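# Put phone on comic book and laptop on its stand

## Task

Place the phone so it lies flat and entirely on top of the comic book. Also set the laptop, shut, onto the laptop stand with its top face upward and one of its long edges resting against the stand's lips. When finished, neither gripper may be in contact with the phone or the laptop.

## Robot and tools

Robot: two arms, left_arm and right_arm, each ending in a two-finger gripper. The fingers point along the gripper's own +z axis and close along its y axis. The reported end_effector_position is the spot between the finger pads, roughly 1 cm short of the tips.

Scene frame (all positions in metres): origin at table-top height, halfway between the two arms' nominal bases. +x runs out across the table, +z is up, and left_arm sits on the +y side. Arm names do not match image sides. Real bases are offset a little from nominal; a BASES line gives calibrated places when present. Printed hand positions can be slightly wrong, more so far from the base.

Row layout (used by both execute_actions and move): one flat list of 14 numbers covering both arms, even if only one moves. Order: left_arm dx, dy, dz, rx, ry, rz, opening, then right_arm dx, dy, dz, rx, ry, rz, opening. Each number is in [-1, 1]. The six pose numbers are an offset, not a pose: they count from that arm's Hand target as it stood when the action or move began, along scene-frame axes, with rotation about the Hand target's position. Scale: 1.0 equals 0.6 m of travel or 180 degrees of turn. rx, ry, rz form a single rotation vector. A translation longer than 1.0 in total may be shortened along its direction. Opening is absolute, not an offset: +1 fully open (0.094 m), -1 closed. Sending 0 for an opening means a half-closed command, so to keep a gripper unchanged, resend its current value (see Tool commands, else the last number sent).

execute_actions(actions, cameras): actions is a list of actions; each action is a table of up to 15 rows, each row lasting one 1/30 s step. A short table repeats its last row to fill 15 steps (0.5 s). Every row in an action is measured from the same start pose, not chained. Repeating an offset in a later action moves further. An empty list just reports state and images.

move(target, speed, blend, opening_speed, blocking, cameras): drives each gripper in a straight line toward its offset target. target is one 14-number row, or up to 15 such rows differing only in pose offsets, all measured from the same starting Hand targets. speed is in m/s, 0.002 to 0.5 (default 0.25); rotation is capped at twice that in rad/s; give one value or one per target. blend (m) rounds corners between listed targets; default 0 halts at each. opening_speed (0.2 or more, units of the -1..+1 scale per second) ramps the fingers; without it the opening is sent at once. All paths finish together, last at least 0.5 s and are cut at 10 s. Moves do not avoid obstacles or the other arm; faster moves lag and stray more and strike harder, and aiming far past a contact pushes harder. blocking=false returns after 0.5 s while the motion continues; until a result shows it ended, use wait or stop before other motion calls. The move: line reports the ending (done, off_target, moving, held, fault) and limits (paced = pose clipped, held = steps withheld). An arm not named is done: within 10 mm and 2 degrees. Done does not mean no contact.

wait(seconds 0 to 10): lets time pass holding current commands; a running move continues. stop(): brakes a running move (needs room; fingers keep moving unless opening_speed was set). zoom_image(camera, region): camera is cam_head_left or cam_head_right (each 896x504); region [x0, y0, x1, y1] in pixels from the top-left, at most 504 by 504. finished_scene(scene): ends scene 1 or 2, irreversible; call it only once the goal holds.

Controller behaviour: each step the command is clipped to within 100 mm and 20 degrees of the measured pose, so Hand target may fall short of what you asked; plan further motion from it. Grippers can rest about 1 cm off a free-air target. An arm blocked by an object keeps pushing until you command its target back past the gripper; zeros re-command the current Hand target. A pose unreachable line means the clearance check withheld that arm's command; it does not guard gripper-against-gripper contact.

Gripping: grip_measured uses the opening scale; reads up to ~1.6 mm wide when empty and up to ~3 mm (0.064) narrower than a firmly squeezed hard part. Commanding about 0.11 below the first-touch reading gives full force (about 50 to 62 N per pad). Release by commanding well above grip_measured. grip_effort_nm is motor effort (negative closing), not pad force, and has offset and noise. Joint torques are total drive outputs with offsets; entries 3 and 4 wrap at ±28 N m.

Avoid: dropping parts, releasing moving objects, slams, hard hits, strong pushes, arm-on-arm collisions (can fail the scene), and anything leaving the table. Occasional tugs may disturb held parts. Motor heat builds when holding loads, stretching out or pushing at unreachable poses; MOTOR HOT warns at 85 °C, and at 100 °C the arm drops for 30 to 60 s.

Each tool is called after "Emit:" as name(argument=value, ...) on one line, values as JSON.

## Session

Emit:
execute_actions(actions=[])

Scene clock: 0.00 s.
left_arm: end_effector_position=(+0.5781, +0.0324, +0.2203) grip_measured=+1.000 grip_effort_nm=n/a end_effector_quat_wxyz=(+0.373, -0.189, +0.872, +0.255) | right_arm: end_effector_position=(+0.2777, -0.6686, +0.2408) grip_measured=+1.000 grip_effort_nm=n/a end_effector_quat_wxyz=(+0.133, +0.606, +0.784, +0.005)
Joint positions: left_arm=[-0.632 1.766 1.516 -1.115 -0.923 -0.928 0.094] | right_arm=[-0.891 1.408 1.311 -1.216 -0.069 0.44 0.094]
Joint velocities: left_arm=[0.005 -0.015 0.007 -0.007 -0.037 -0.007 0] | right_arm=[-0.015 0.015 0.012 -0.007 -0.037 0.051 0]
Joint torques (N m): no reading
Motor temperatures (°C): left_arm=[22 27 32 24 32 23 28] | right_arm=[26 35 33 25 24 23 27]
Heat: left arm: hottest elbow 32 °C; right arm: hottest shoulder 35 °C.
Hand target: left_arm +0.5842, +0.0283, +0.2384; +0.386, -0.198, +0.868, +0.242 | right_arm +0.2823, -0.6743, +0.2483; +0.141, +0.606, +0.783, +0.003
Tool commands: left_gripper/opening=+1.0 right_gripper/opening=+1.0

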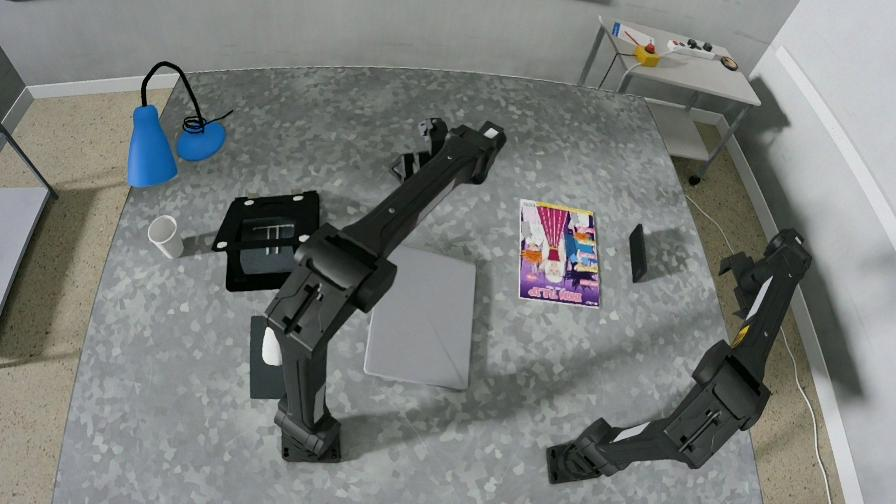

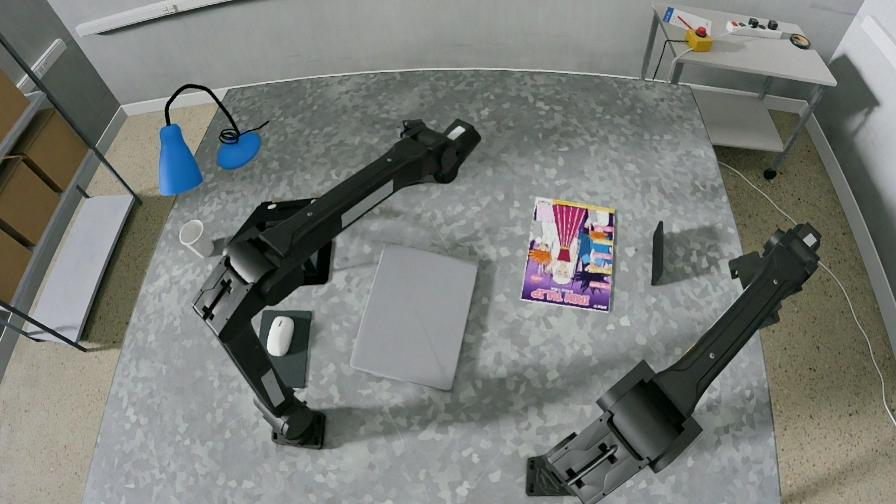

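Emit:
zoom_image(camera="cam_head_left", region=[130, 170, 350, 310])

Emit:
zoom_image(camera="cam_head_left", region=[480, 180, 690, 320])

Emit:
zoom_image(camera="cam_head_right", region=[320, 220, 520, 410])

Emit:
zoom_image(camera="cam_head_right", region=[500, 180, 700, 320])

Scaled by 2.291.

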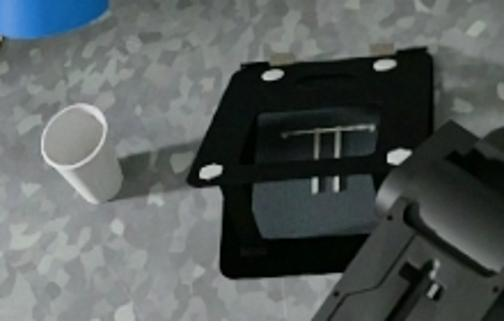

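Scaled by 2.400.

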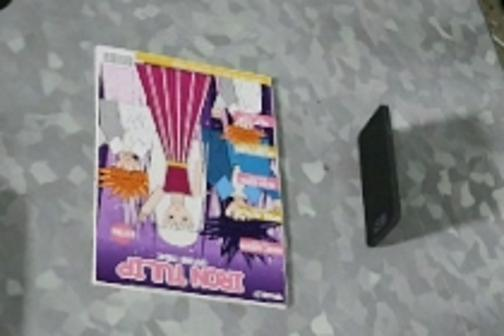

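Scaled by 2.520.

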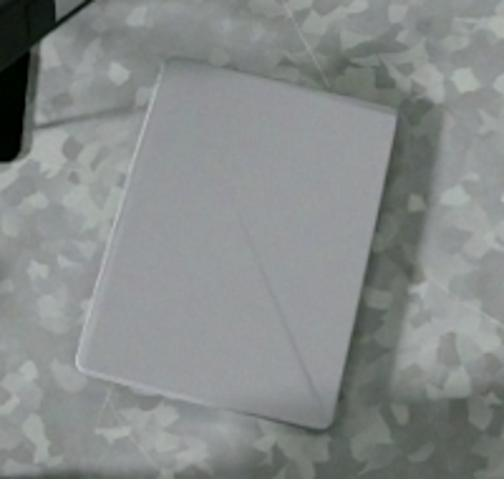

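Scaled by 2.520.

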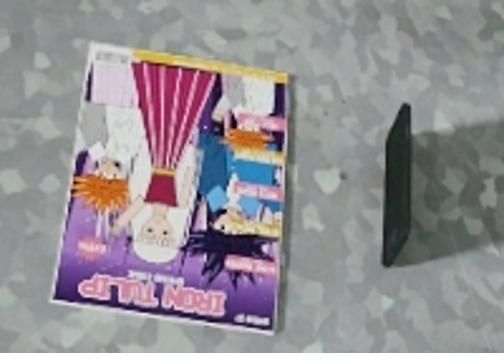

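Emit:
move(target=[-0.223,0.286,-0.06,-0.161,0.257,-0.132,-1,0.363,0.24,0,-0.002,0.097,0.417,0.3], speed=0.2)

Emit:
zoom_image(camera="cam_head_left", region=[530, 150, 730, 300])

Emit:
zoom_image(camera="cam_head_right", region=[530, 150, 730, 300])

Scene clock: 61.53 s.
left_arm: end_effector_position=(+0.4574, +0.1973, +0.1989) grip_measured=-0.987 grip_effort_nm=-0.696 end_effector_quat_wxyz=(-0.006, -0.001, +1.000, +0.008) | right_arm: end_effector_position=(+0.4856, -0.5287, +0.2420) grip_measured=+0.301 grip_effort_nm=-0.081 end_effector_quat_wxyz=(-0.005, +0.008, +1.000, +0.007)
Joint positions: left_arm=[-0.139 1.479 1.297 -1.402 -0.014 -0.113 0.001] | right_arm=[-0.407 1.816 1.833 -1.602 -0.009 -0.385 0.061]
Joint velocities: left_arm=[-0.015 -0.015 -0.002 -0.022 -0.037 0.022 0] | right_arm=[-0.005 -0.005 0.007 0.007 -0.081 0.081 0]
Joint torques (N m): left_arm=[-0.91 -15.44 9.1 0.2 0.09 0.11] | right_arm=[1.08 -18.55 13.08 -0.27 0.08 0.07]
Motor temperatures (°C): left_arm=[22 31 36 24 31 23 28] | right_arm=[26 37 40 25 24 23 26]
Heat: left arm: hottest elbow 36 °C; right arm: hottest elbow 40 °C.
Hand target: left_arm +0.4521, +0.2021, +0.2040; -0.005, -0.002, +1.000, +0.006 | right_arm +0.5026, -0.5314, +0.2441; -0.001, +0.000, +1.000, +0.004
Off the commanded pose: left_arm 0.008 m, 1 deg | right_arm 0.016 m, 1 deg.
move: off_target (right_arm)

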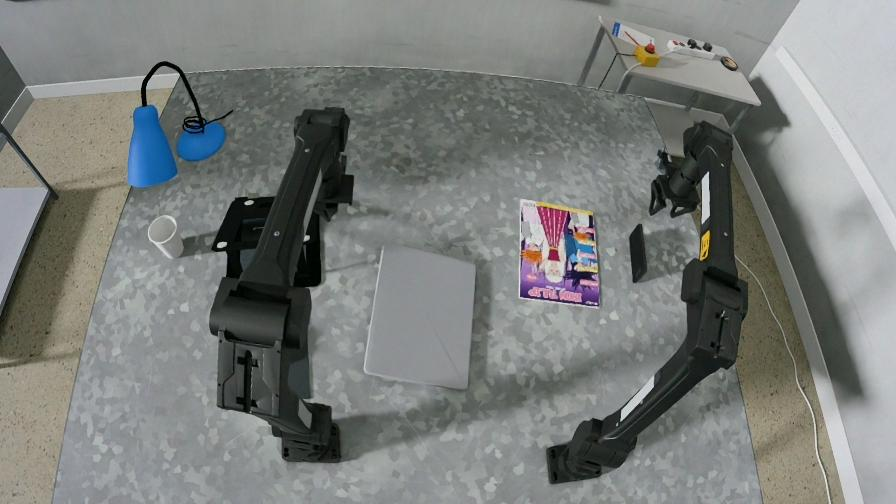

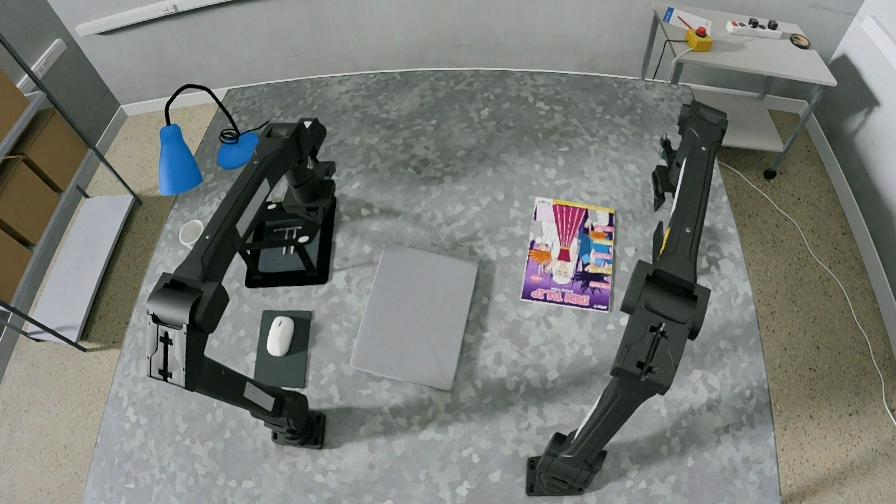

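Scaled by 2.520.

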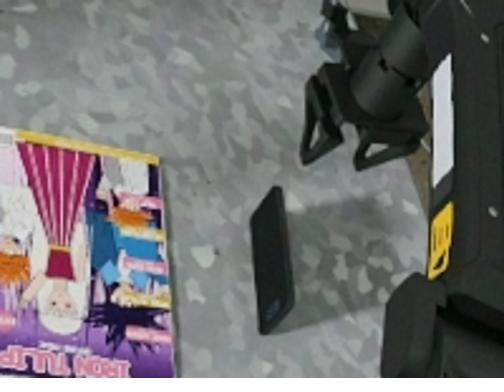

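Scaled by 2.520.

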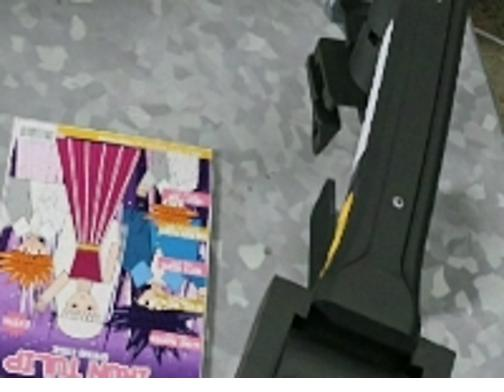

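Emit:
move(target=[0,0,0,0,0,0,-1,0.021,-0.021,-0.165,0,0,0,0.1], speed=0.12)

Emit:
zoom_image(camera="cam_head_left", region=[580, 180, 720, 300])

Emit:
zoom_image(camera="cam_head_right", region=[600, 180, 740, 300])

Scene clock: 66.77 s.
left_arm: end_effector_position=(+0.4574, +0.1973, +0.1989) grip_measured=-0.987 grip_effort_nm=-0.691 end_effector_quat_wxyz=(-0.006, -0.001, +1.000, +0.008) | right_arm: end_effector_position=(+0.5136, -0.5407, +0.1667) grip_measured=+0.101 grip_effort_nm=-0.085 end_effector_quat_wxyz=(+0.013, +0.001, +1.000, -0.001)
Joint positions: left_arm=[-0.139 1.479 1.297 -1.402 -0.014 -0.113 0.001] | right_arm=[-0.407 1.889 1.74 -1.397 -0.009 -0.4 0.052]
Joint velocities: left_arm=[-0.005 0.005 -0.017 0.007 0.022 0.007 -0.001] | right_arm=[-0.005 0.005 -0.007 0.012 -0.037 0.007 0]
Joint torques (N m): left_arm=[-0.67 -14.51 9.44 -0.1 0.06 0.13] | right_arm=[0.21 -20.07 8.05 0.54 0.08 0.09]
Motor temperatures (°C): left_arm=[22 31 36 24 31 23 28] | right_arm=[26 37 41 25 24 23 26]
Heat: left arm: hottest elbow 36 °C; right arm: hottest elbow 41 °C.
Hand target: left_arm +0.4521, +0.2021, +0.2040; -0.004, -0.002, +1.000, +0.006 | right_arm +0.5135, -0.5450, +0.1450; -0.001, +0.000, +1.000, +0.004
Off the commanded pose: left_arm 0.009 m, 0 deg | right_arm 0.022 m, 2 deg.
move: off_target (right_arm)

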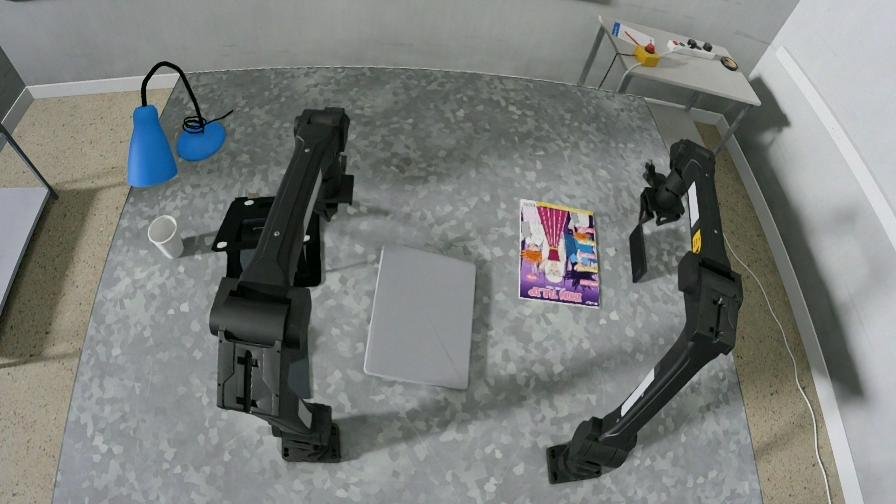

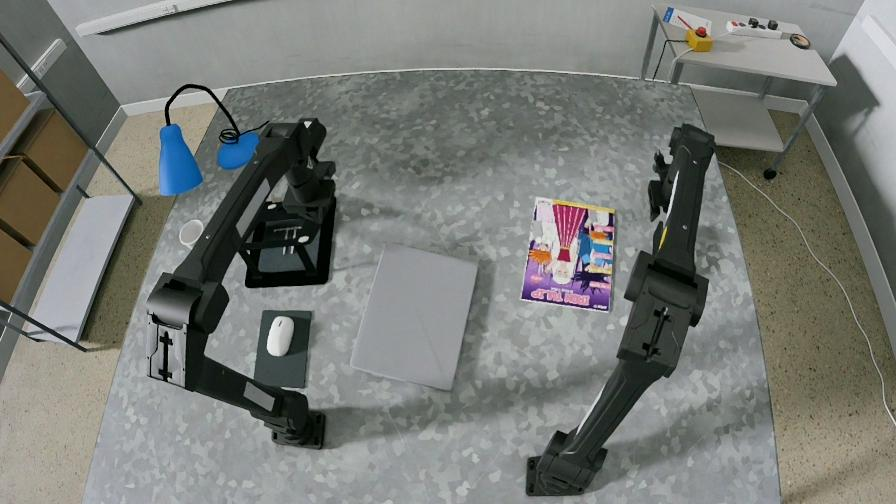

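Scaled by 3.600.

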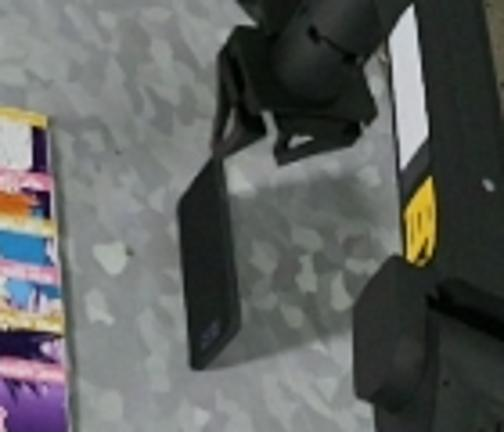

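Scaled by 3.600.

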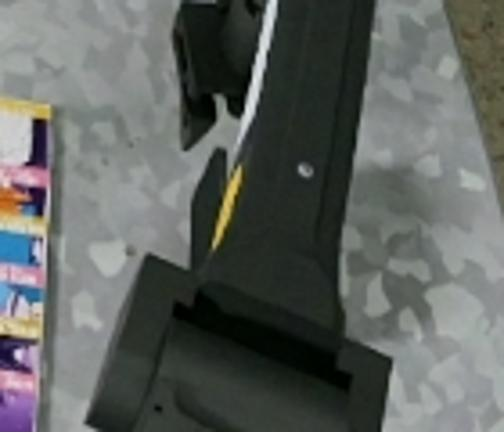

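Emit:
move(target=[0,0,0,0,0,0,-1,0.0,-0.035,-0.06,0,0,0.02,0.1], speed=0.1)

Emit:
zoom_image(camera="cam_head_left", region=[600, 190, 700, 300])

Scene clock: 72.40 s.
left_arm: end_effector_position=(+0.4574, +0.1973, +0.1989) grip_measured=-0.987 grip_effort_nm=-0.696 end_effector_quat_wxyz=(-0.006, -0.001, +1.000, +0.008) | right_arm: end_effector_position=(+0.5150, -0.5613, +0.1330) grip_measured=+0.101 grip_effort_nm=-0.085 end_effector_quat_wxyz=(+0.015, -0.032, +0.999, -0.002)
Joint positions: left_arm=[-0.139 1.479 1.297 -1.402 -0.014 -0.113 0.001] | right_arm=[-0.438 1.929 1.712 -1.325 -0.009 -0.496 0.052]
Joint velocities: left_arm=[0.005 0.005 -0.012 -0.002 0.037 -0.022 0.001] | right_arm=[-0.005 -0.005 -0.022 -0.012 -0.007 0.066 0.002]
Joint torques (N m): left_arm=[0.38 -15.68 9.28 0.06 0.11 0.11] | right_arm=[0.03 -20.07 7.84 0.58 0.08 0.09]
Motor temperatures (°C): left_arm=[22 30 36 24 31 23 28] | right_arm=[26 38 42 25 24 23 26]
Heat: left arm: hottest elbow 36 °C; right arm: hottest elbow 42 °C.
Hand target: left_arm +0.4521, +0.2021, +0.2040; -0.004, -0.002, +1.000, +0.006 | right_arm +0.5128, -0.5664, +0.1091; -0.001, -0.031, +0.999, +0.004
Off the commanded pose: left_arm 0.009 m, 0 deg | right_arm 0.025 m, 2 deg.
move: off_target (right_arm)

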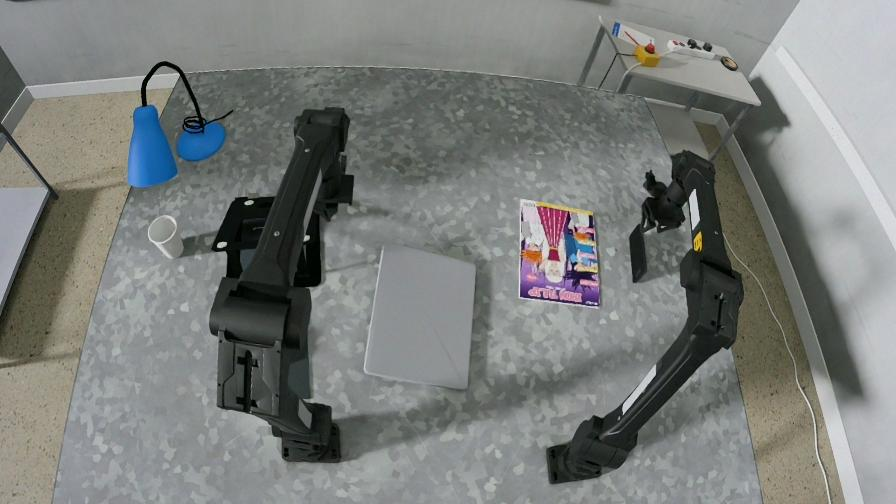

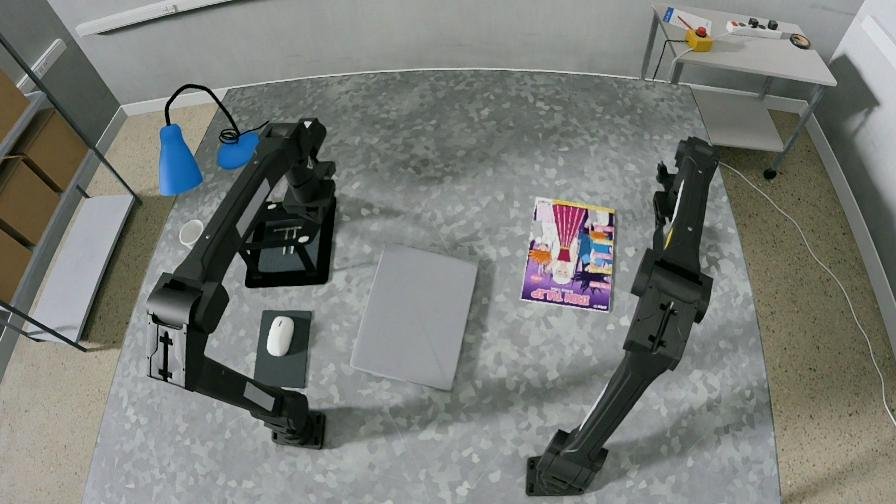

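Scaled by 4.582.

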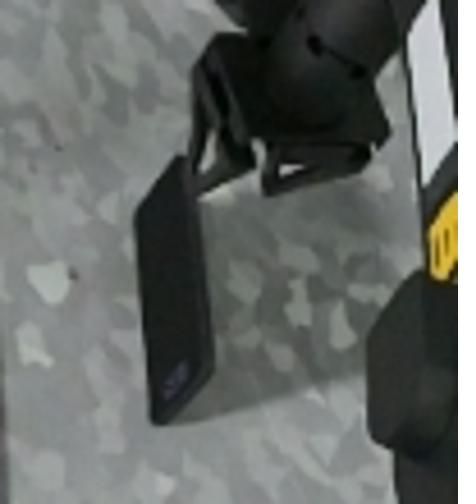

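Emit:
move(target=[0,0,0,0,0,0,-1,-0.025,0.033,0.0,0,0,0,0.5], speed=0.1)

Emit:
zoom_image(camera="cam_head_left", region=[580, 170, 700, 300])

Emit:
zoom_image(camera="cam_head_right", region=[560, 170, 700, 300])

Scene clock: 92.50 s.
left_arm: end_effector_position=(+0.4574, +0.1973, +0.1989) grip_measured=-0.987 grip_effort_nm=-0.696 end_effector_quat_wxyz=(-0.006, -0.001, +1.000, +0.008) | right_arm: end_effector_position=(+0.4971, -0.5531, +0.1039) grip_measured=+0.499 grip_effort_nm=0.066 end_effector_quat_wxyz=(-0.007, -0.030, +1.000, +0.008)
Joint positions: left_arm=[-0.139 1.479 1.297 -1.402 -0.014 -0.113 0.001] | right_arm=[-0.438 1.929 1.632 -1.295 -0.009 -0.492 0.07]
Joint velocities: left_arm=[-0.005 0.005 -0.017 -0.007 -0.022 0.037 0] | right_arm=[0.015 -0.005 -0.002 -0.017 0.007 0.007 0.001]
Joint torques (N m): left_arm=[-0.15 -15.38 9.25 -0.05 0.15 0.04] | right_arm=[1.32 -24.7 7.25 0.42 0.07 0.21]
Motor temperatures (°C): left_arm=[22 30 36 24 30 23 28] | right_arm=[26 37 42 25 24 23 26]
Heat: left arm: hottest elbow 36 °C; right arm: hottest elbow 42 °C.
Hand target: left_arm +0.4521, +0.2021, +0.2040; -0.004, -0.002, +1.000, +0.006 | right_arm +0.4979, -0.5465, +0.1093; -0.001, -0.031, +0.999, +0.004
Off the commanded pose: left_arm 0.009 m, 0 deg | right_arm 0.008 m, 1 deg.
move: done

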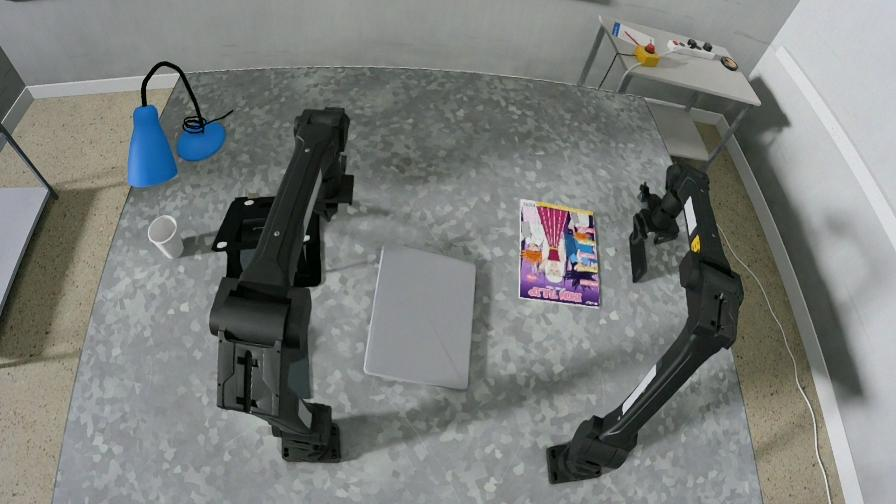

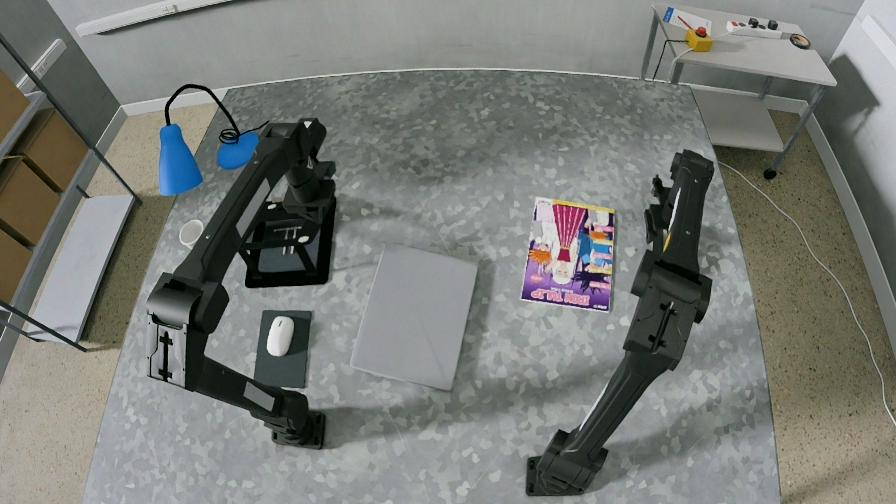

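Scaled by 3.877.

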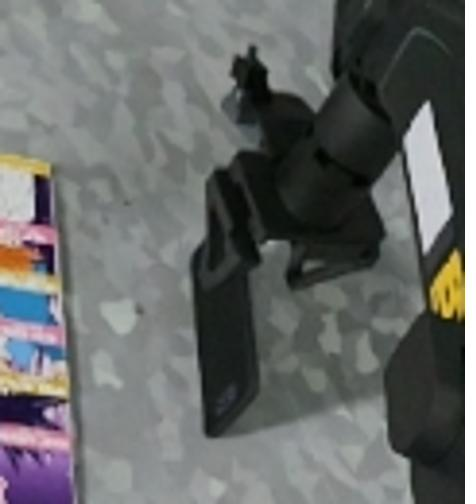

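Scaled by 3.600.

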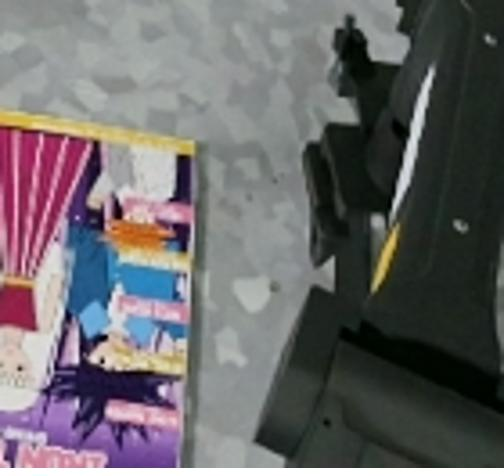

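Emit:
move(target=[0,0,0,0,0,0,-1,0,-0.005,-0.06,0,0,0,0.5], speed=0.08, cameras=["cam_head_left"])

Emit:
zoom_image(camera="cam_head_left", region=[600, 190, 700, 300])

Scene clock: 99.40 s.
left_arm: end_effector_position=(+0.4574, +0.1973, +0.1989) grip_measured=-0.987 grip_effort_nm=-0.696 end_effector_quat_wxyz=(-0.006, -0.001, +1.000, +0.008) | right_arm: end_effector_position=(+0.4990, -0.5540, +0.0862) grip_measured=+0.499 grip_effort_nm=0.071 end_effector_quat_wxyz=(+0.007, -0.029, +1.000, +0.001)
Joint positions: left_arm=[-0.139 1.479 1.297 -1.402 -0.014 -0.113 0.001] | right_arm=[-0.438 1.929 1.584 -1.213 -0.009 -0.491 0.07]
Joint velocities: left_arm=[-0.015 -0.005 0.002 -0.022 0.037 -0.066 0] | right_arm=[0.005 0.005 0.007 -0.002 -0.037 -0.037 0.001]
Joint torques (N m): left_arm=[-0.5 -15.27 9.32 0.05 0.1 0.13] | right_arm=[0.97 -22.24 7.23 0.59 0.08 0.17]
Motor temperatures (°C): left_arm=[22 30 36 24 30 23 28] | right_arm=[26 37 42 25 24 23 26]
Heat: left arm: hottest elbow 36 °C; right arm: hottest elbow 42 °C.
Hand target: left_arm +0.4521, +0.2021, +0.2040; -0.004, -0.002, +1.000, +0.006 | right_arm +0.4973, -0.5497, +0.0733; -0.001, -0.031, +1.000, +0.004
Off the commanded pose: left_arm 0.009 m, 0 deg | right_arm 0.014 m, 1 deg.
move: off_target (right_arm)
Images, in order (width x height): cam_head_left 896x504.

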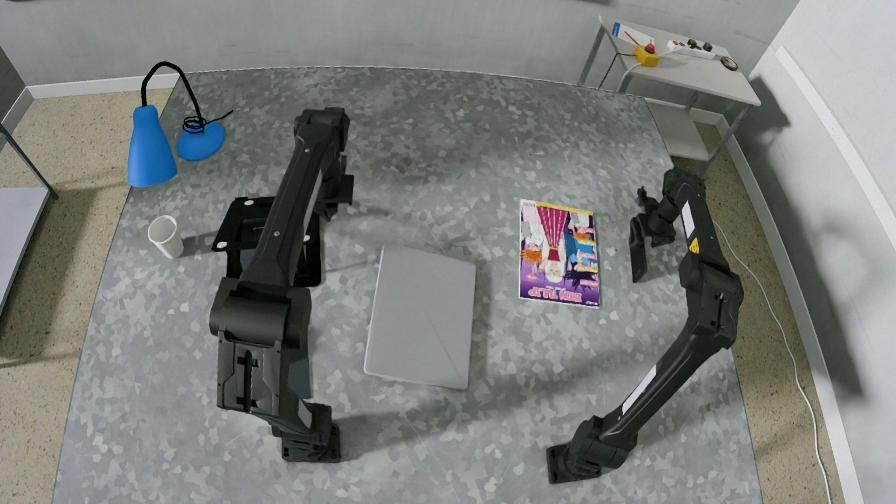

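Scaled by 4.582.

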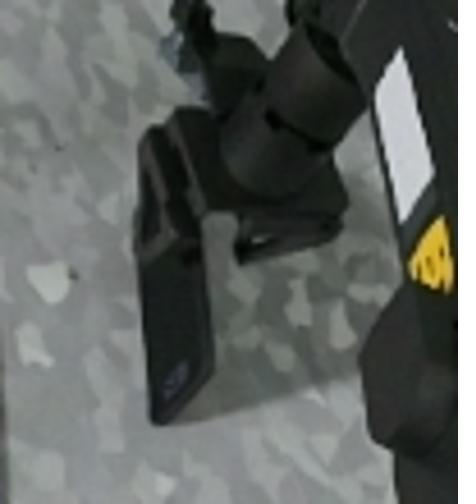

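Emit:
move(target=[0,0,0,0,0,0,-1,-0.003,0.0,-0.05,0,0,0,0.5], speed=0.08, cameras=["cam_head_left"])

Emit:
zoom_image(camera="cam_head_left", region=[600, 190, 700, 300])

Scene clock: 104.20 s.
left_arm: end_effector_position=(+0.4574, +0.1973, +0.1989) grip_measured=-0.987 grip_effort_nm=-0.696 end_effector_quat_wxyz=(-0.006, -0.001, +1.000, +0.008) | right_arm: end_effector_position=(+0.4985, -0.5538, +0.0698) grip_measured=+0.499 grip_effort_nm=0.061 end_effector_quat_wxyz=(+0.018, -0.029, +0.999, -0.004)
Joint positions: left_arm=[-0.139 1.479 1.297 -1.402 -0.014 -0.113 0.001] | right_arm=[-0.438 1.929 1.537 -1.144 -0.009 -0.491 0.07]
Joint velocities: left_arm=[-0.005 -0.005 -0.002 0.022 -0.051 -0.022 -0.001] | right_arm=[-0.005 0.005 -0.012 0.012 0.022 0.037 0.001]
Joint torques (N m): left_arm=[-0.67 -15.91 9.1 0.03 0.1 0.09] | right_arm=[0.85 -19.66 7.04 0.54 0.07 0.15]
Motor temperatures (°C): left_arm=[22 30 35 23 30 23 28] | right_arm=[26 37 42 25 24 23 26]
Heat: left arm: hottest elbow 35 °C; right arm: hottest elbow 42 °C.
Hand target: left_arm +0.4521, +0.2021, +0.2040; -0.004, -0.002, +1.000, +0.006 | right_arm +0.4950, -0.5499, +0.0433; -0.001, -0.031, +1.000, +0.004
Off the commanded pose: left_arm 0.009 m, 0 deg | right_arm 0.027 m, 2 deg.
move: off_target (right_arm)
Images, in order (width x height): cam_head_left 896x504.

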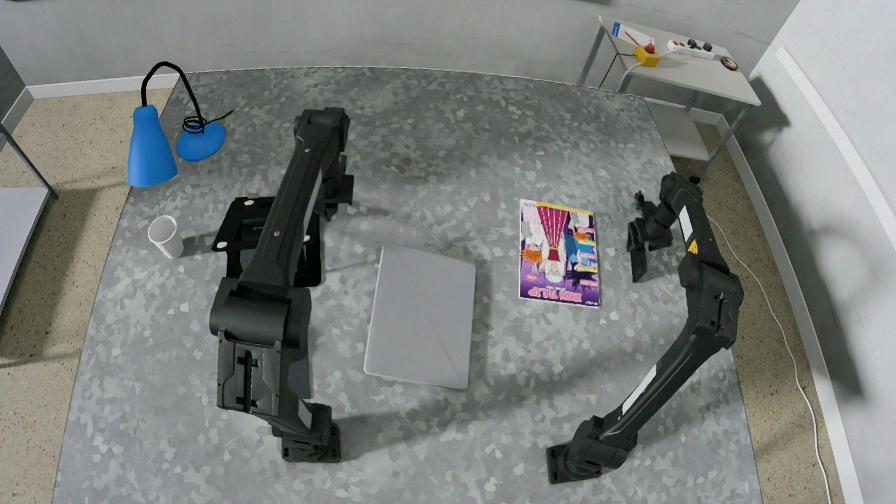

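Scaled by 4.582.

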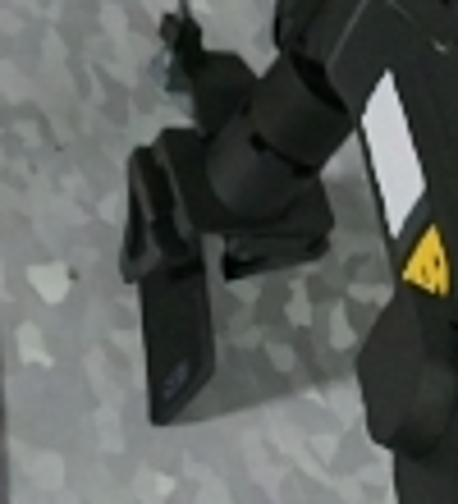

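Emit:
move(target=[0,0,0,0,0,0,-1,0,0.0,-0.03,0,0,0,0.5], speed=0.08, cameras=[])

Emit:
move(target=[0,0,0,0,0,0,-1,0,0.0,0,0,0,0,-0.9], opening_speed=0.6, cameras=["cam_head_left"])

Emit:
zoom_image(camera="cam_head_left", region=[600, 190, 700, 300])

Scene clock: 108.70 s.
left_arm: end_effector_position=(+0.4574, +0.1973, +0.1989) grip_measured=-0.987 grip_effort_nm=-0.691 end_effector_quat_wxyz=(-0.006, -0.001, +1.000, +0.008) | right_arm: end_effector_position=(+0.4985, -0.5538, +0.0512) grip_measured=+0.499 grip_effort_nm=0.061 end_effector_quat_wxyz=(+0.017, -0.029, +0.999, -0.004)
Joint positions: left_arm=[-0.139 1.479 1.297 -1.402 -0.014 -0.113 0.001] | right_arm=[-0.438 1.95 1.516 -1.104 -0.009 -0.491 0.07]
Joint velocities: left_arm=[-0.005 -0.024 0.002 0.007 0.022 -0.007 0] | right_arm=[-0.005 -0.005 -0.002 -0.002 -0.037 0.007 0.001]
Joint torques (N m): left_arm=[-0.44 -15.15 9.25 0.06 0.08 0.13] | right_arm=[0.79 -19.66 7.04 0.8 0.08 0.15]
Motor temperatures (°C): left_arm=[22 30 35 23 30 23 28] | right_arm=[26 38 41 25 24 23 26]
Heat: left arm: hottest elbow 35 °C; right arm: hottest elbow 41 °C.
Hand target: left_arm +0.4521, +0.2021, +0.2040; -0.004, -0.002, +1.000, +0.006 | right_arm +0.4947, -0.5500, +0.0251; -0.001, -0.031, +1.000, +0.004
Off the commanded pose: left_arm 0.009 m, 0 deg | right_arm 0.026 m, 2 deg.
move: off_target (right_arm)
No camera images: "cameras" was empty.

Scene clock: 111.27 s.
left_arm: end_effector_position=(+0.4574, +0.1973, +0.1989) grip_measured=-0.987 grip_effort_nm=-0.696 end_effector_quat_wxyz=(-0.006, -0.001, +1.000, +0.008) | right_arm: end_effector_position=(+0.4987, -0.5542, +0.0512) grip_measured=-0.846 grip_effort_nm=-0.979 end_effector_quat_wxyz=(+0.017, -0.030, +0.999, -0.005)
Joint positions: left_arm=[-0.139 1.479 1.297 -1.402 -0.014 -0.113 0.001] | right_arm=[-0.438 1.95 1.516 -1.102 -0.007 -0.491 0.007]
Joint velocities: left_arm=[-0.015 0.005 -0.012 -0.007 0.007 -0.037 0] | right_arm=[0.015 -0.015 0.007 -0.012 -0.066 0.051 0]
Joint torques (N m): left_arm=[-0.38 -15.15 9.28 0.06 0.09 0.1] | right_arm=[0.85 -19.6 7.05 0.51 0.01 0.15]
Motor temperatures (°C): left_arm=[22 30 35 23 30 23 28] | right_arm=[26 38 41 25 24 23 26]
Heat: left arm: hottest elbow 35 °C; right arm: hottest elbow 41 °C.
Hand target: left_arm +0.4521, +0.2021, +0.2040; -0.004, -0.002, +1.000, +0.006 | right_arm +0.4947, -0.5500, +0.0251; -0.001, -0.031, +0.999, +0.004
Off the commanded pose: left_arm 0.009 m, 0 deg | right_arm 0.027 m, 2 deg.
move: off_target (right_arm)
Images, in order (width x height): cam_head_left 896x504.

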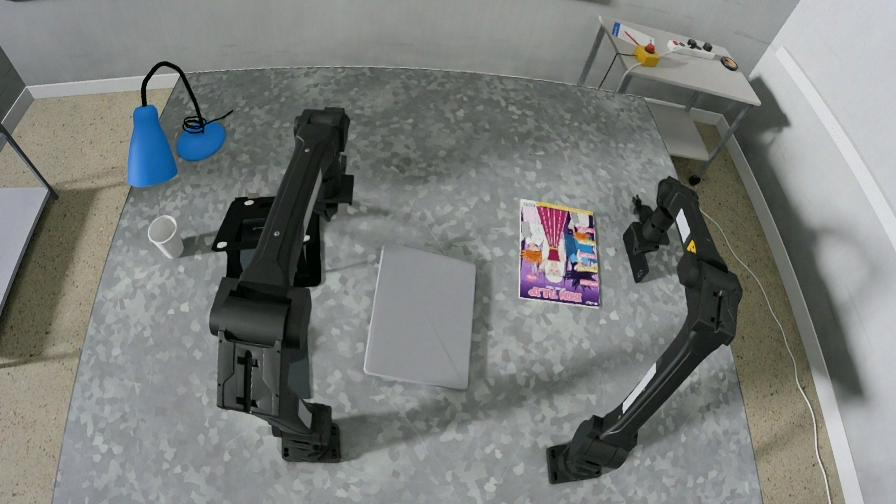

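Scaled by 4.582.

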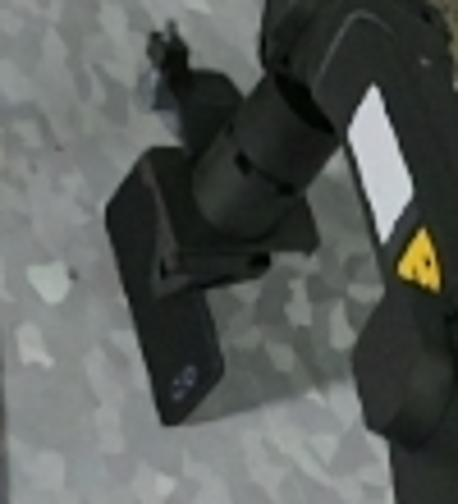

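Emit:
move(target=[[0,0,0,0,0,0,-1,0,0,0.28,0,0,0,-0.9],[0,0,0,0,0,0,-1,0.03,0.24,0.36,0,0,0,-0.9]], speed=0.15, blend=0.03, cameras=["cam_head_left"])

Emit:
move(target=[0,0,0,0,0,0,-1,0,0.05,0,0.36,0,0,-0.9], speed=0.2, cameras=["cam_head_left"])

Scene clock: 123.07 s.
left_arm: end_effector_position=(+0.4574, +0.1973, +0.1989) grip_measured=-0.987 grip_effort_nm=-0.696 end_effector_quat_wxyz=(-0.006, -0.001, +1.000, +0.008) | right_arm: end_effector_position=(+0.5016, -0.4020, +0.2008) grip_measured=-0.849 grip_effort_nm=-1.038 end_effector_quat_wxyz=(-0.042, -0.034, +0.998, +0.015)
Joint positions: left_arm=[-0.139 1.479 1.297 -1.402 -0.014 -0.113 0.001] | right_arm=[-0.177 1.815 1.721 -1.565 -0.011 -0.24 0.007]
Joint velocities: left_arm=[-0.005 -0.005 -0.002 -0.017 -0.051 -0.022 0.001] | right_arm=[-0.005 0.005 -0.002 0.007 0.051 0.007 0.001]
Joint torques (N m): left_arm=[-0.62 -14.68 9.24 -0.18 0.11 0.11] | right_arm=[0.85 -23.47 13.64 -0.4 0.09 0.22]
Motor temperatures (°C): left_arm=[22 30 35 23 30 23 28] | right_arm=[26 39 41 25 24 23 27]
Heat: left arm: hottest elbow 35 °C; right arm: hottest elbow 41 °C.
Hand target: left_arm +0.4521, +0.2021, +0.2040; -0.004, -0.002, +1.000, +0.006 | right_arm +0.5175, -0.4034, +0.2396; -0.002, -0.031, +0.999, +0.005
Off the commanded pose: left_arm 0.009 m, 0 deg | right_arm 0.042 m, 5 deg.
move: off_target (right_arm)
Images, in order (width x height): cam_head_left 896x504.

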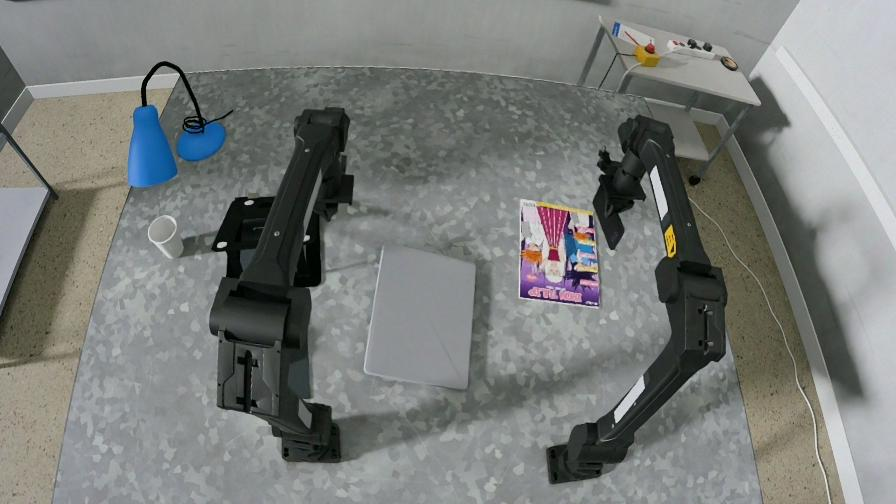

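Scene clock: 126.47 s.
left_arm: end_effector_position=(+0.4574, +0.1973, +0.1989) grip_measured=-0.987 grip_effort_nm=-0.696 end_effector_quat_wxyz=(-0.006, -0.001, +1.000, +0.008) | right_arm: end_effector_position=(+0.5179, -0.3692, +0.2545) grip_measured=-0.849 grip_effort_nm=-1.043 end_effector_quat_wxyz=(+0.108, +0.007, +0.862, +0.495)
Joint positions: left_arm=[-0.139 1.479 1.297 -1.402 -0.014 -0.113 0.001] | right_arm=[-0.383 1.861 1.691 -1.67 -1.042 -0.517 0.007]
Joint velocities: left_arm=[-0.005 -0.005 0.007 -0.017 -0.095 0.022 0] | right_arm=[0.005 0.015 0.007 -0.007 0.066 -0.066 0]
Joint torques (N m): left_arm=[-0.85 -15.27 9.24 -0.1 0.09 0.1] | right_arm=[-0.26 -19.49 7.57 -0.68 -0.82 0]
Motor temperatures (°C): left_arm=[22 30 35 23 30 23 28] | right_arm=[26 40 41 25 24 23 27]
Heat: left arm: hottest elbow 35 °C; right arm: hottest elbow 41 °C.
Hand target: left_arm +0.4521, +0.2021, +0.2040; -0.004, -0.002, +1.000, +0.006 | right_arm +0.5173, -0.3752, +0.2408; +0.023, -0.027, +0.842, +0.538
Off the commanded pose: left_arm 0.009 m, 0 deg | right_arm 0.016 m, 13 deg.
joint sent to its limit (right arm) — joint 4 (wrist pitch), lower limit. The joint targets are off in orientation, not in position.
move: off_target (right_arm)
Images, in order (width x height): cam_head_left 896x504.

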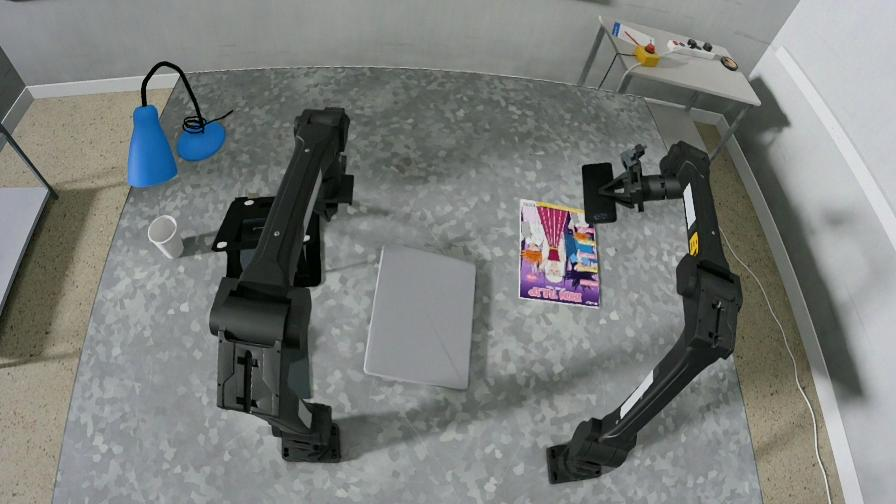

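Emit:
move(target=[0,0,0,0,0,0,-1,0,0.03,-0.22,0,0,0,-0.9], speed=0.15, cameras=["cam_head_left"])

Emit:
zoom_image(camera="cam_head_left", region=[500, 130, 700, 320])

Scene clock: 131.40 s.
left_arm: end_effector_position=(+0.4574, +0.1973, +0.1989) grip_measured=-0.987 grip_effort_nm=-0.701 end_effector_quat_wxyz=(-0.006, -0.001, +1.000, +0.008) | right_arm: end_effector_position=(+0.5153, -0.3655, +0.1172) grip_measured=-0.849 grip_effort_nm=-1.038 end_effector_quat_wxyz=(+0.044, -0.021, +0.849, +0.526)
Joint positions: left_arm=[-0.139 1.479 1.297 -1.402 -0.014 -0.113 0.001] | right_arm=[-0.375 2.095 1.637 -1.67 -1.024 -0.738 0.007]
Joint velocities: left_arm=[-0.015 0.005 0.007 -0.002 -0.022 -0.037 0] | right_arm=[-0.015 0.005 0.007 0.002 0.022 -0.051 0]
Joint torques (N m): left_arm=[-0.73 -14.86 9.2 -0.18 0.11 0.06] | right_arm=[1.38 -21.36 7.04 -1.1 -0.57 0]
Motor temperatures (°C): left_arm=[22 30 35 23 30 23 28] | right_arm=[26 40 41 25 24 23 27]
Heat: left arm: hottest elbow 35 °C; right arm: hottest elbow 41 °C.
Hand target: left_arm +0.4521, +0.2021, +0.2040; -0.004, -0.002, +1.000, +0.006 | right_arm +0.5143, -0.3580, +0.1081; +0.024, -0.025, +0.842, +0.538
Off the commanded pose: left_arm 0.009 m, 0 deg | right_arm 0.012 m, 3 deg.
joint sent to its limit (right arm) — joint 4 (wrist pitch), lower limit. The joint targets still meet the commanded pose.
move: off_target (right_arm)
Images, in order (width x height): cam_head_left 896x504.

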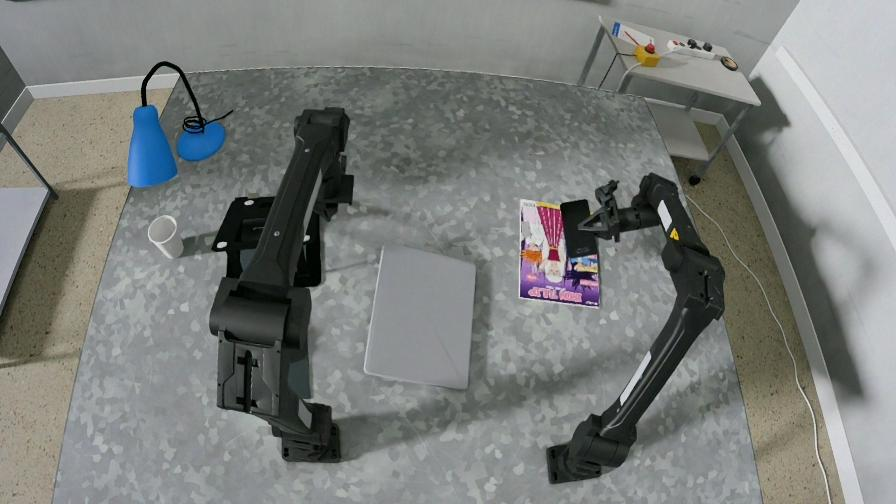

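Scaled by 2.520.

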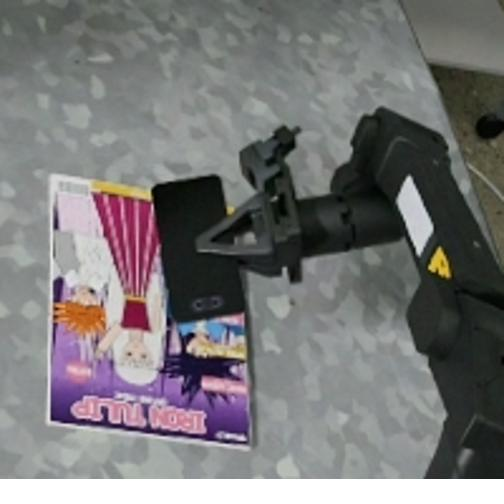

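Emit:
move(target=[0,0,0,0,0,0,-1,0.0,0.045,-0.10,0.05,0,0,-0.9], speed=0.1, cameras=["cam_head_left"])

Emit:
zoom_image(camera="cam_head_left", region=[500, 130, 700, 320])

Scene clock: 135.90 s.
left_arm: end_effector_position=(+0.4574, +0.1973, +0.1989) grip_measured=-0.987 grip_effort_nm=-0.696 end_effector_quat_wxyz=(-0.006, -0.001, +1.000, +0.008) | right_arm: end_effector_position=(+0.5161, -0.3396, +0.0599) grip_measured=-0.849 grip_effort_nm=-1.038 end_effector_quat_wxyz=(+0.050, -0.022, +0.808, +0.587)
Joint positions: left_arm=[-0.139 1.479 1.297 -1.402 -0.014 -0.113 0.001] | right_arm=[-0.348 2.224 1.605 -1.67 -1.151 -0.875 0.007]
Joint velocities: left_arm=[-0.015 -0.005 0.002 -0.027 -0.037 0.051 0] | right_arm=[0.005 0.015 0.002 0.012 -0.007 -0.051 0]
Joint torques (N m): left_arm=[-0.97 -15.68 9.22 -0.16 0.1 0.12] | right_arm=[1.44 -22.07 5.57 -1.26 -0.66 0.05]
Motor temperatures (°C): left_arm=[22 30 35 23 30 23 28] | right_arm=[26 41 41 25 24 23 27]
Heat: left arm: hottest elbow 35 °C; right arm: hottest shoulder 41 °C.
Hand target: left_arm +0.4521, +0.2021, +0.2040; -0.004, -0.002, +1.000, +0.006 | right_arm +0.5125, -0.3316, +0.0476; +0.027, -0.022, +0.798, +0.602
Off the commanded pose: left_arm 0.009 m, 0 deg | right_arm 0.015 m, 3 deg.
joint sent to its limit (right arm) — joint 4 (wrist pitch), lower limit. The joint targets still meet the commanded pose.
move: off_target (right_arm)
Images, in order (width x height): cam_head_left 896x504.

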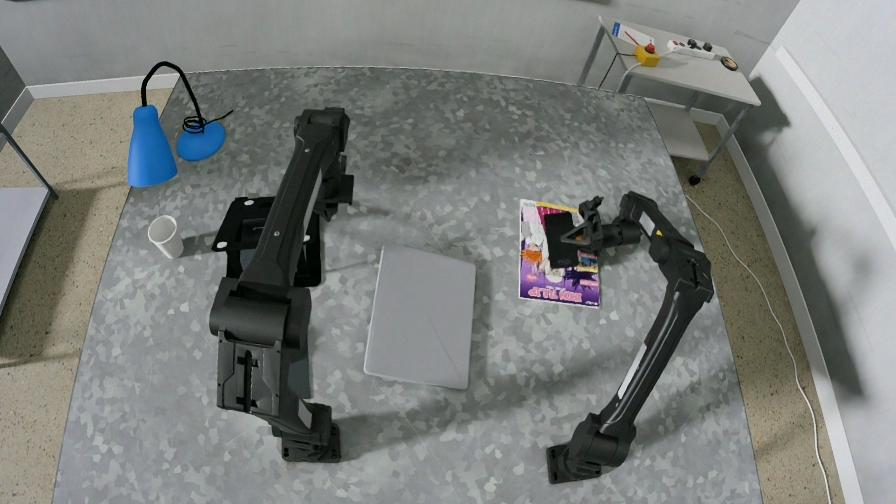

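Scaled by 2.520.

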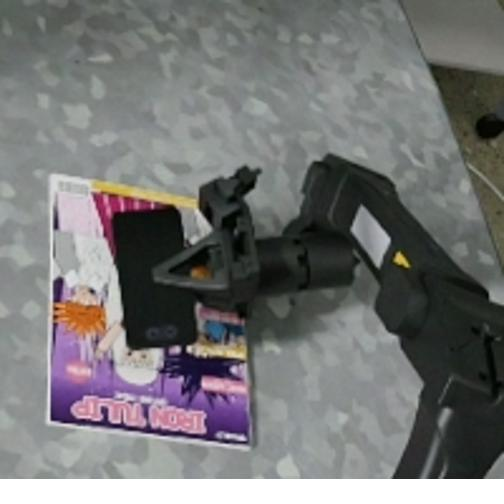

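Emit:
move(target=[0,0,0,0,0,0,-1,0.0,-0.005,-0.06,0.01,0,0,-0.9], speed=0.07, cameras=["cam_head_left"])

Emit:
zoom_image(camera="cam_head_left", region=[500, 130, 700, 320])

Scene clock: 140.43 s.
left_arm: end_effector_position=(+0.4574, +0.1973, +0.1989) grip_measured=-0.987 grip_effort_nm=-0.696 end_effector_quat_wxyz=(-0.006, -0.001, +1.000, +0.008) | right_arm: end_effector_position=(+0.5150, -0.3382, +0.0433) grip_measured=-0.849 grip_effort_nm=-1.033 end_effector_quat_wxyz=(+0.058, -0.034, +0.802, +0.594)
Joint positions: left_arm=[-0.139 1.479 1.297 -1.402 -0.014 -0.113 0.001] | right_arm=[-0.348 2.261 1.605 -1.67 -1.165 -0.937 0.007]
Joint velocities: left_arm=[0.005 -0.015 -0.002 0.002 -0.022 0.081 -0.001] | right_arm=[-0.015 -0.005 0.002 0.007 0.081 -0.022 0]
Joint torques (N m): left_arm=[-0.56 -15.27 9.42 0.13 0.07 0.1] | right_arm=[0.73 -18.67 6.26 -1.28 -0.68 0.06]
Motor temperatures (°C): left_arm=[22 30 35 23 30 23 28] | right_arm=[26 41 40 25 24 23 27]
Heat: left arm: hottest elbow 35 °C; right arm: hottest shoulder 41 °C.
Hand target: left_arm +0.4521, +0.2021, +0.2040; -0.004, -0.002, +1.000, +0.006 | right_arm +0.5116, -0.3348, +0.0115; +0.027, -0.021, +0.789, +0.614
Off the commanded pose: left_arm 0.009 m, 0 deg | right_arm 0.032 m, 5 deg.
joint sent to its limit (right arm) — joint 4 (wrist pitch), lower limit. The joint targets still meet the commanded pose.
move: off_target (right_arm)
Images, in order (width x height): cam_head_left 896x504.

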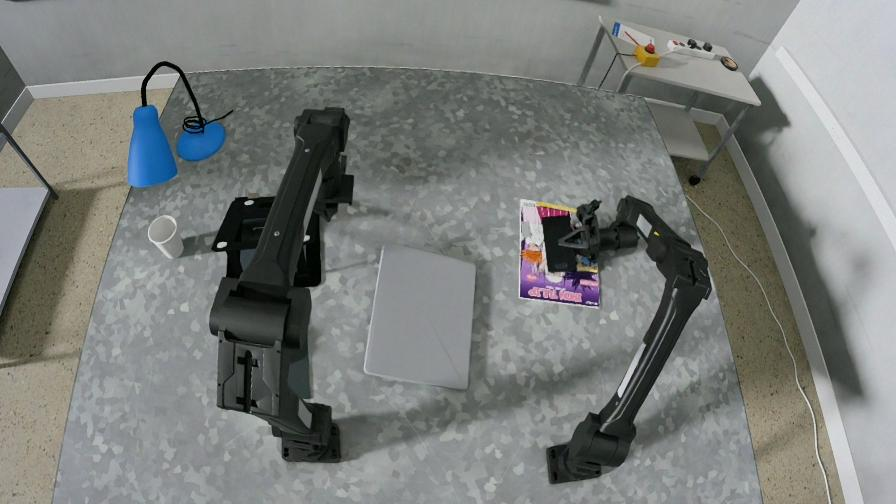

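Scaled by 2.520.

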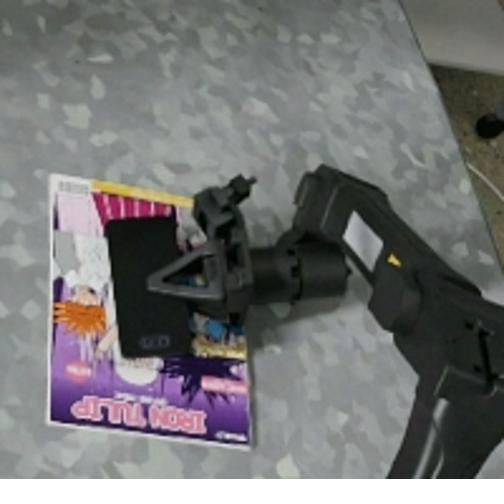

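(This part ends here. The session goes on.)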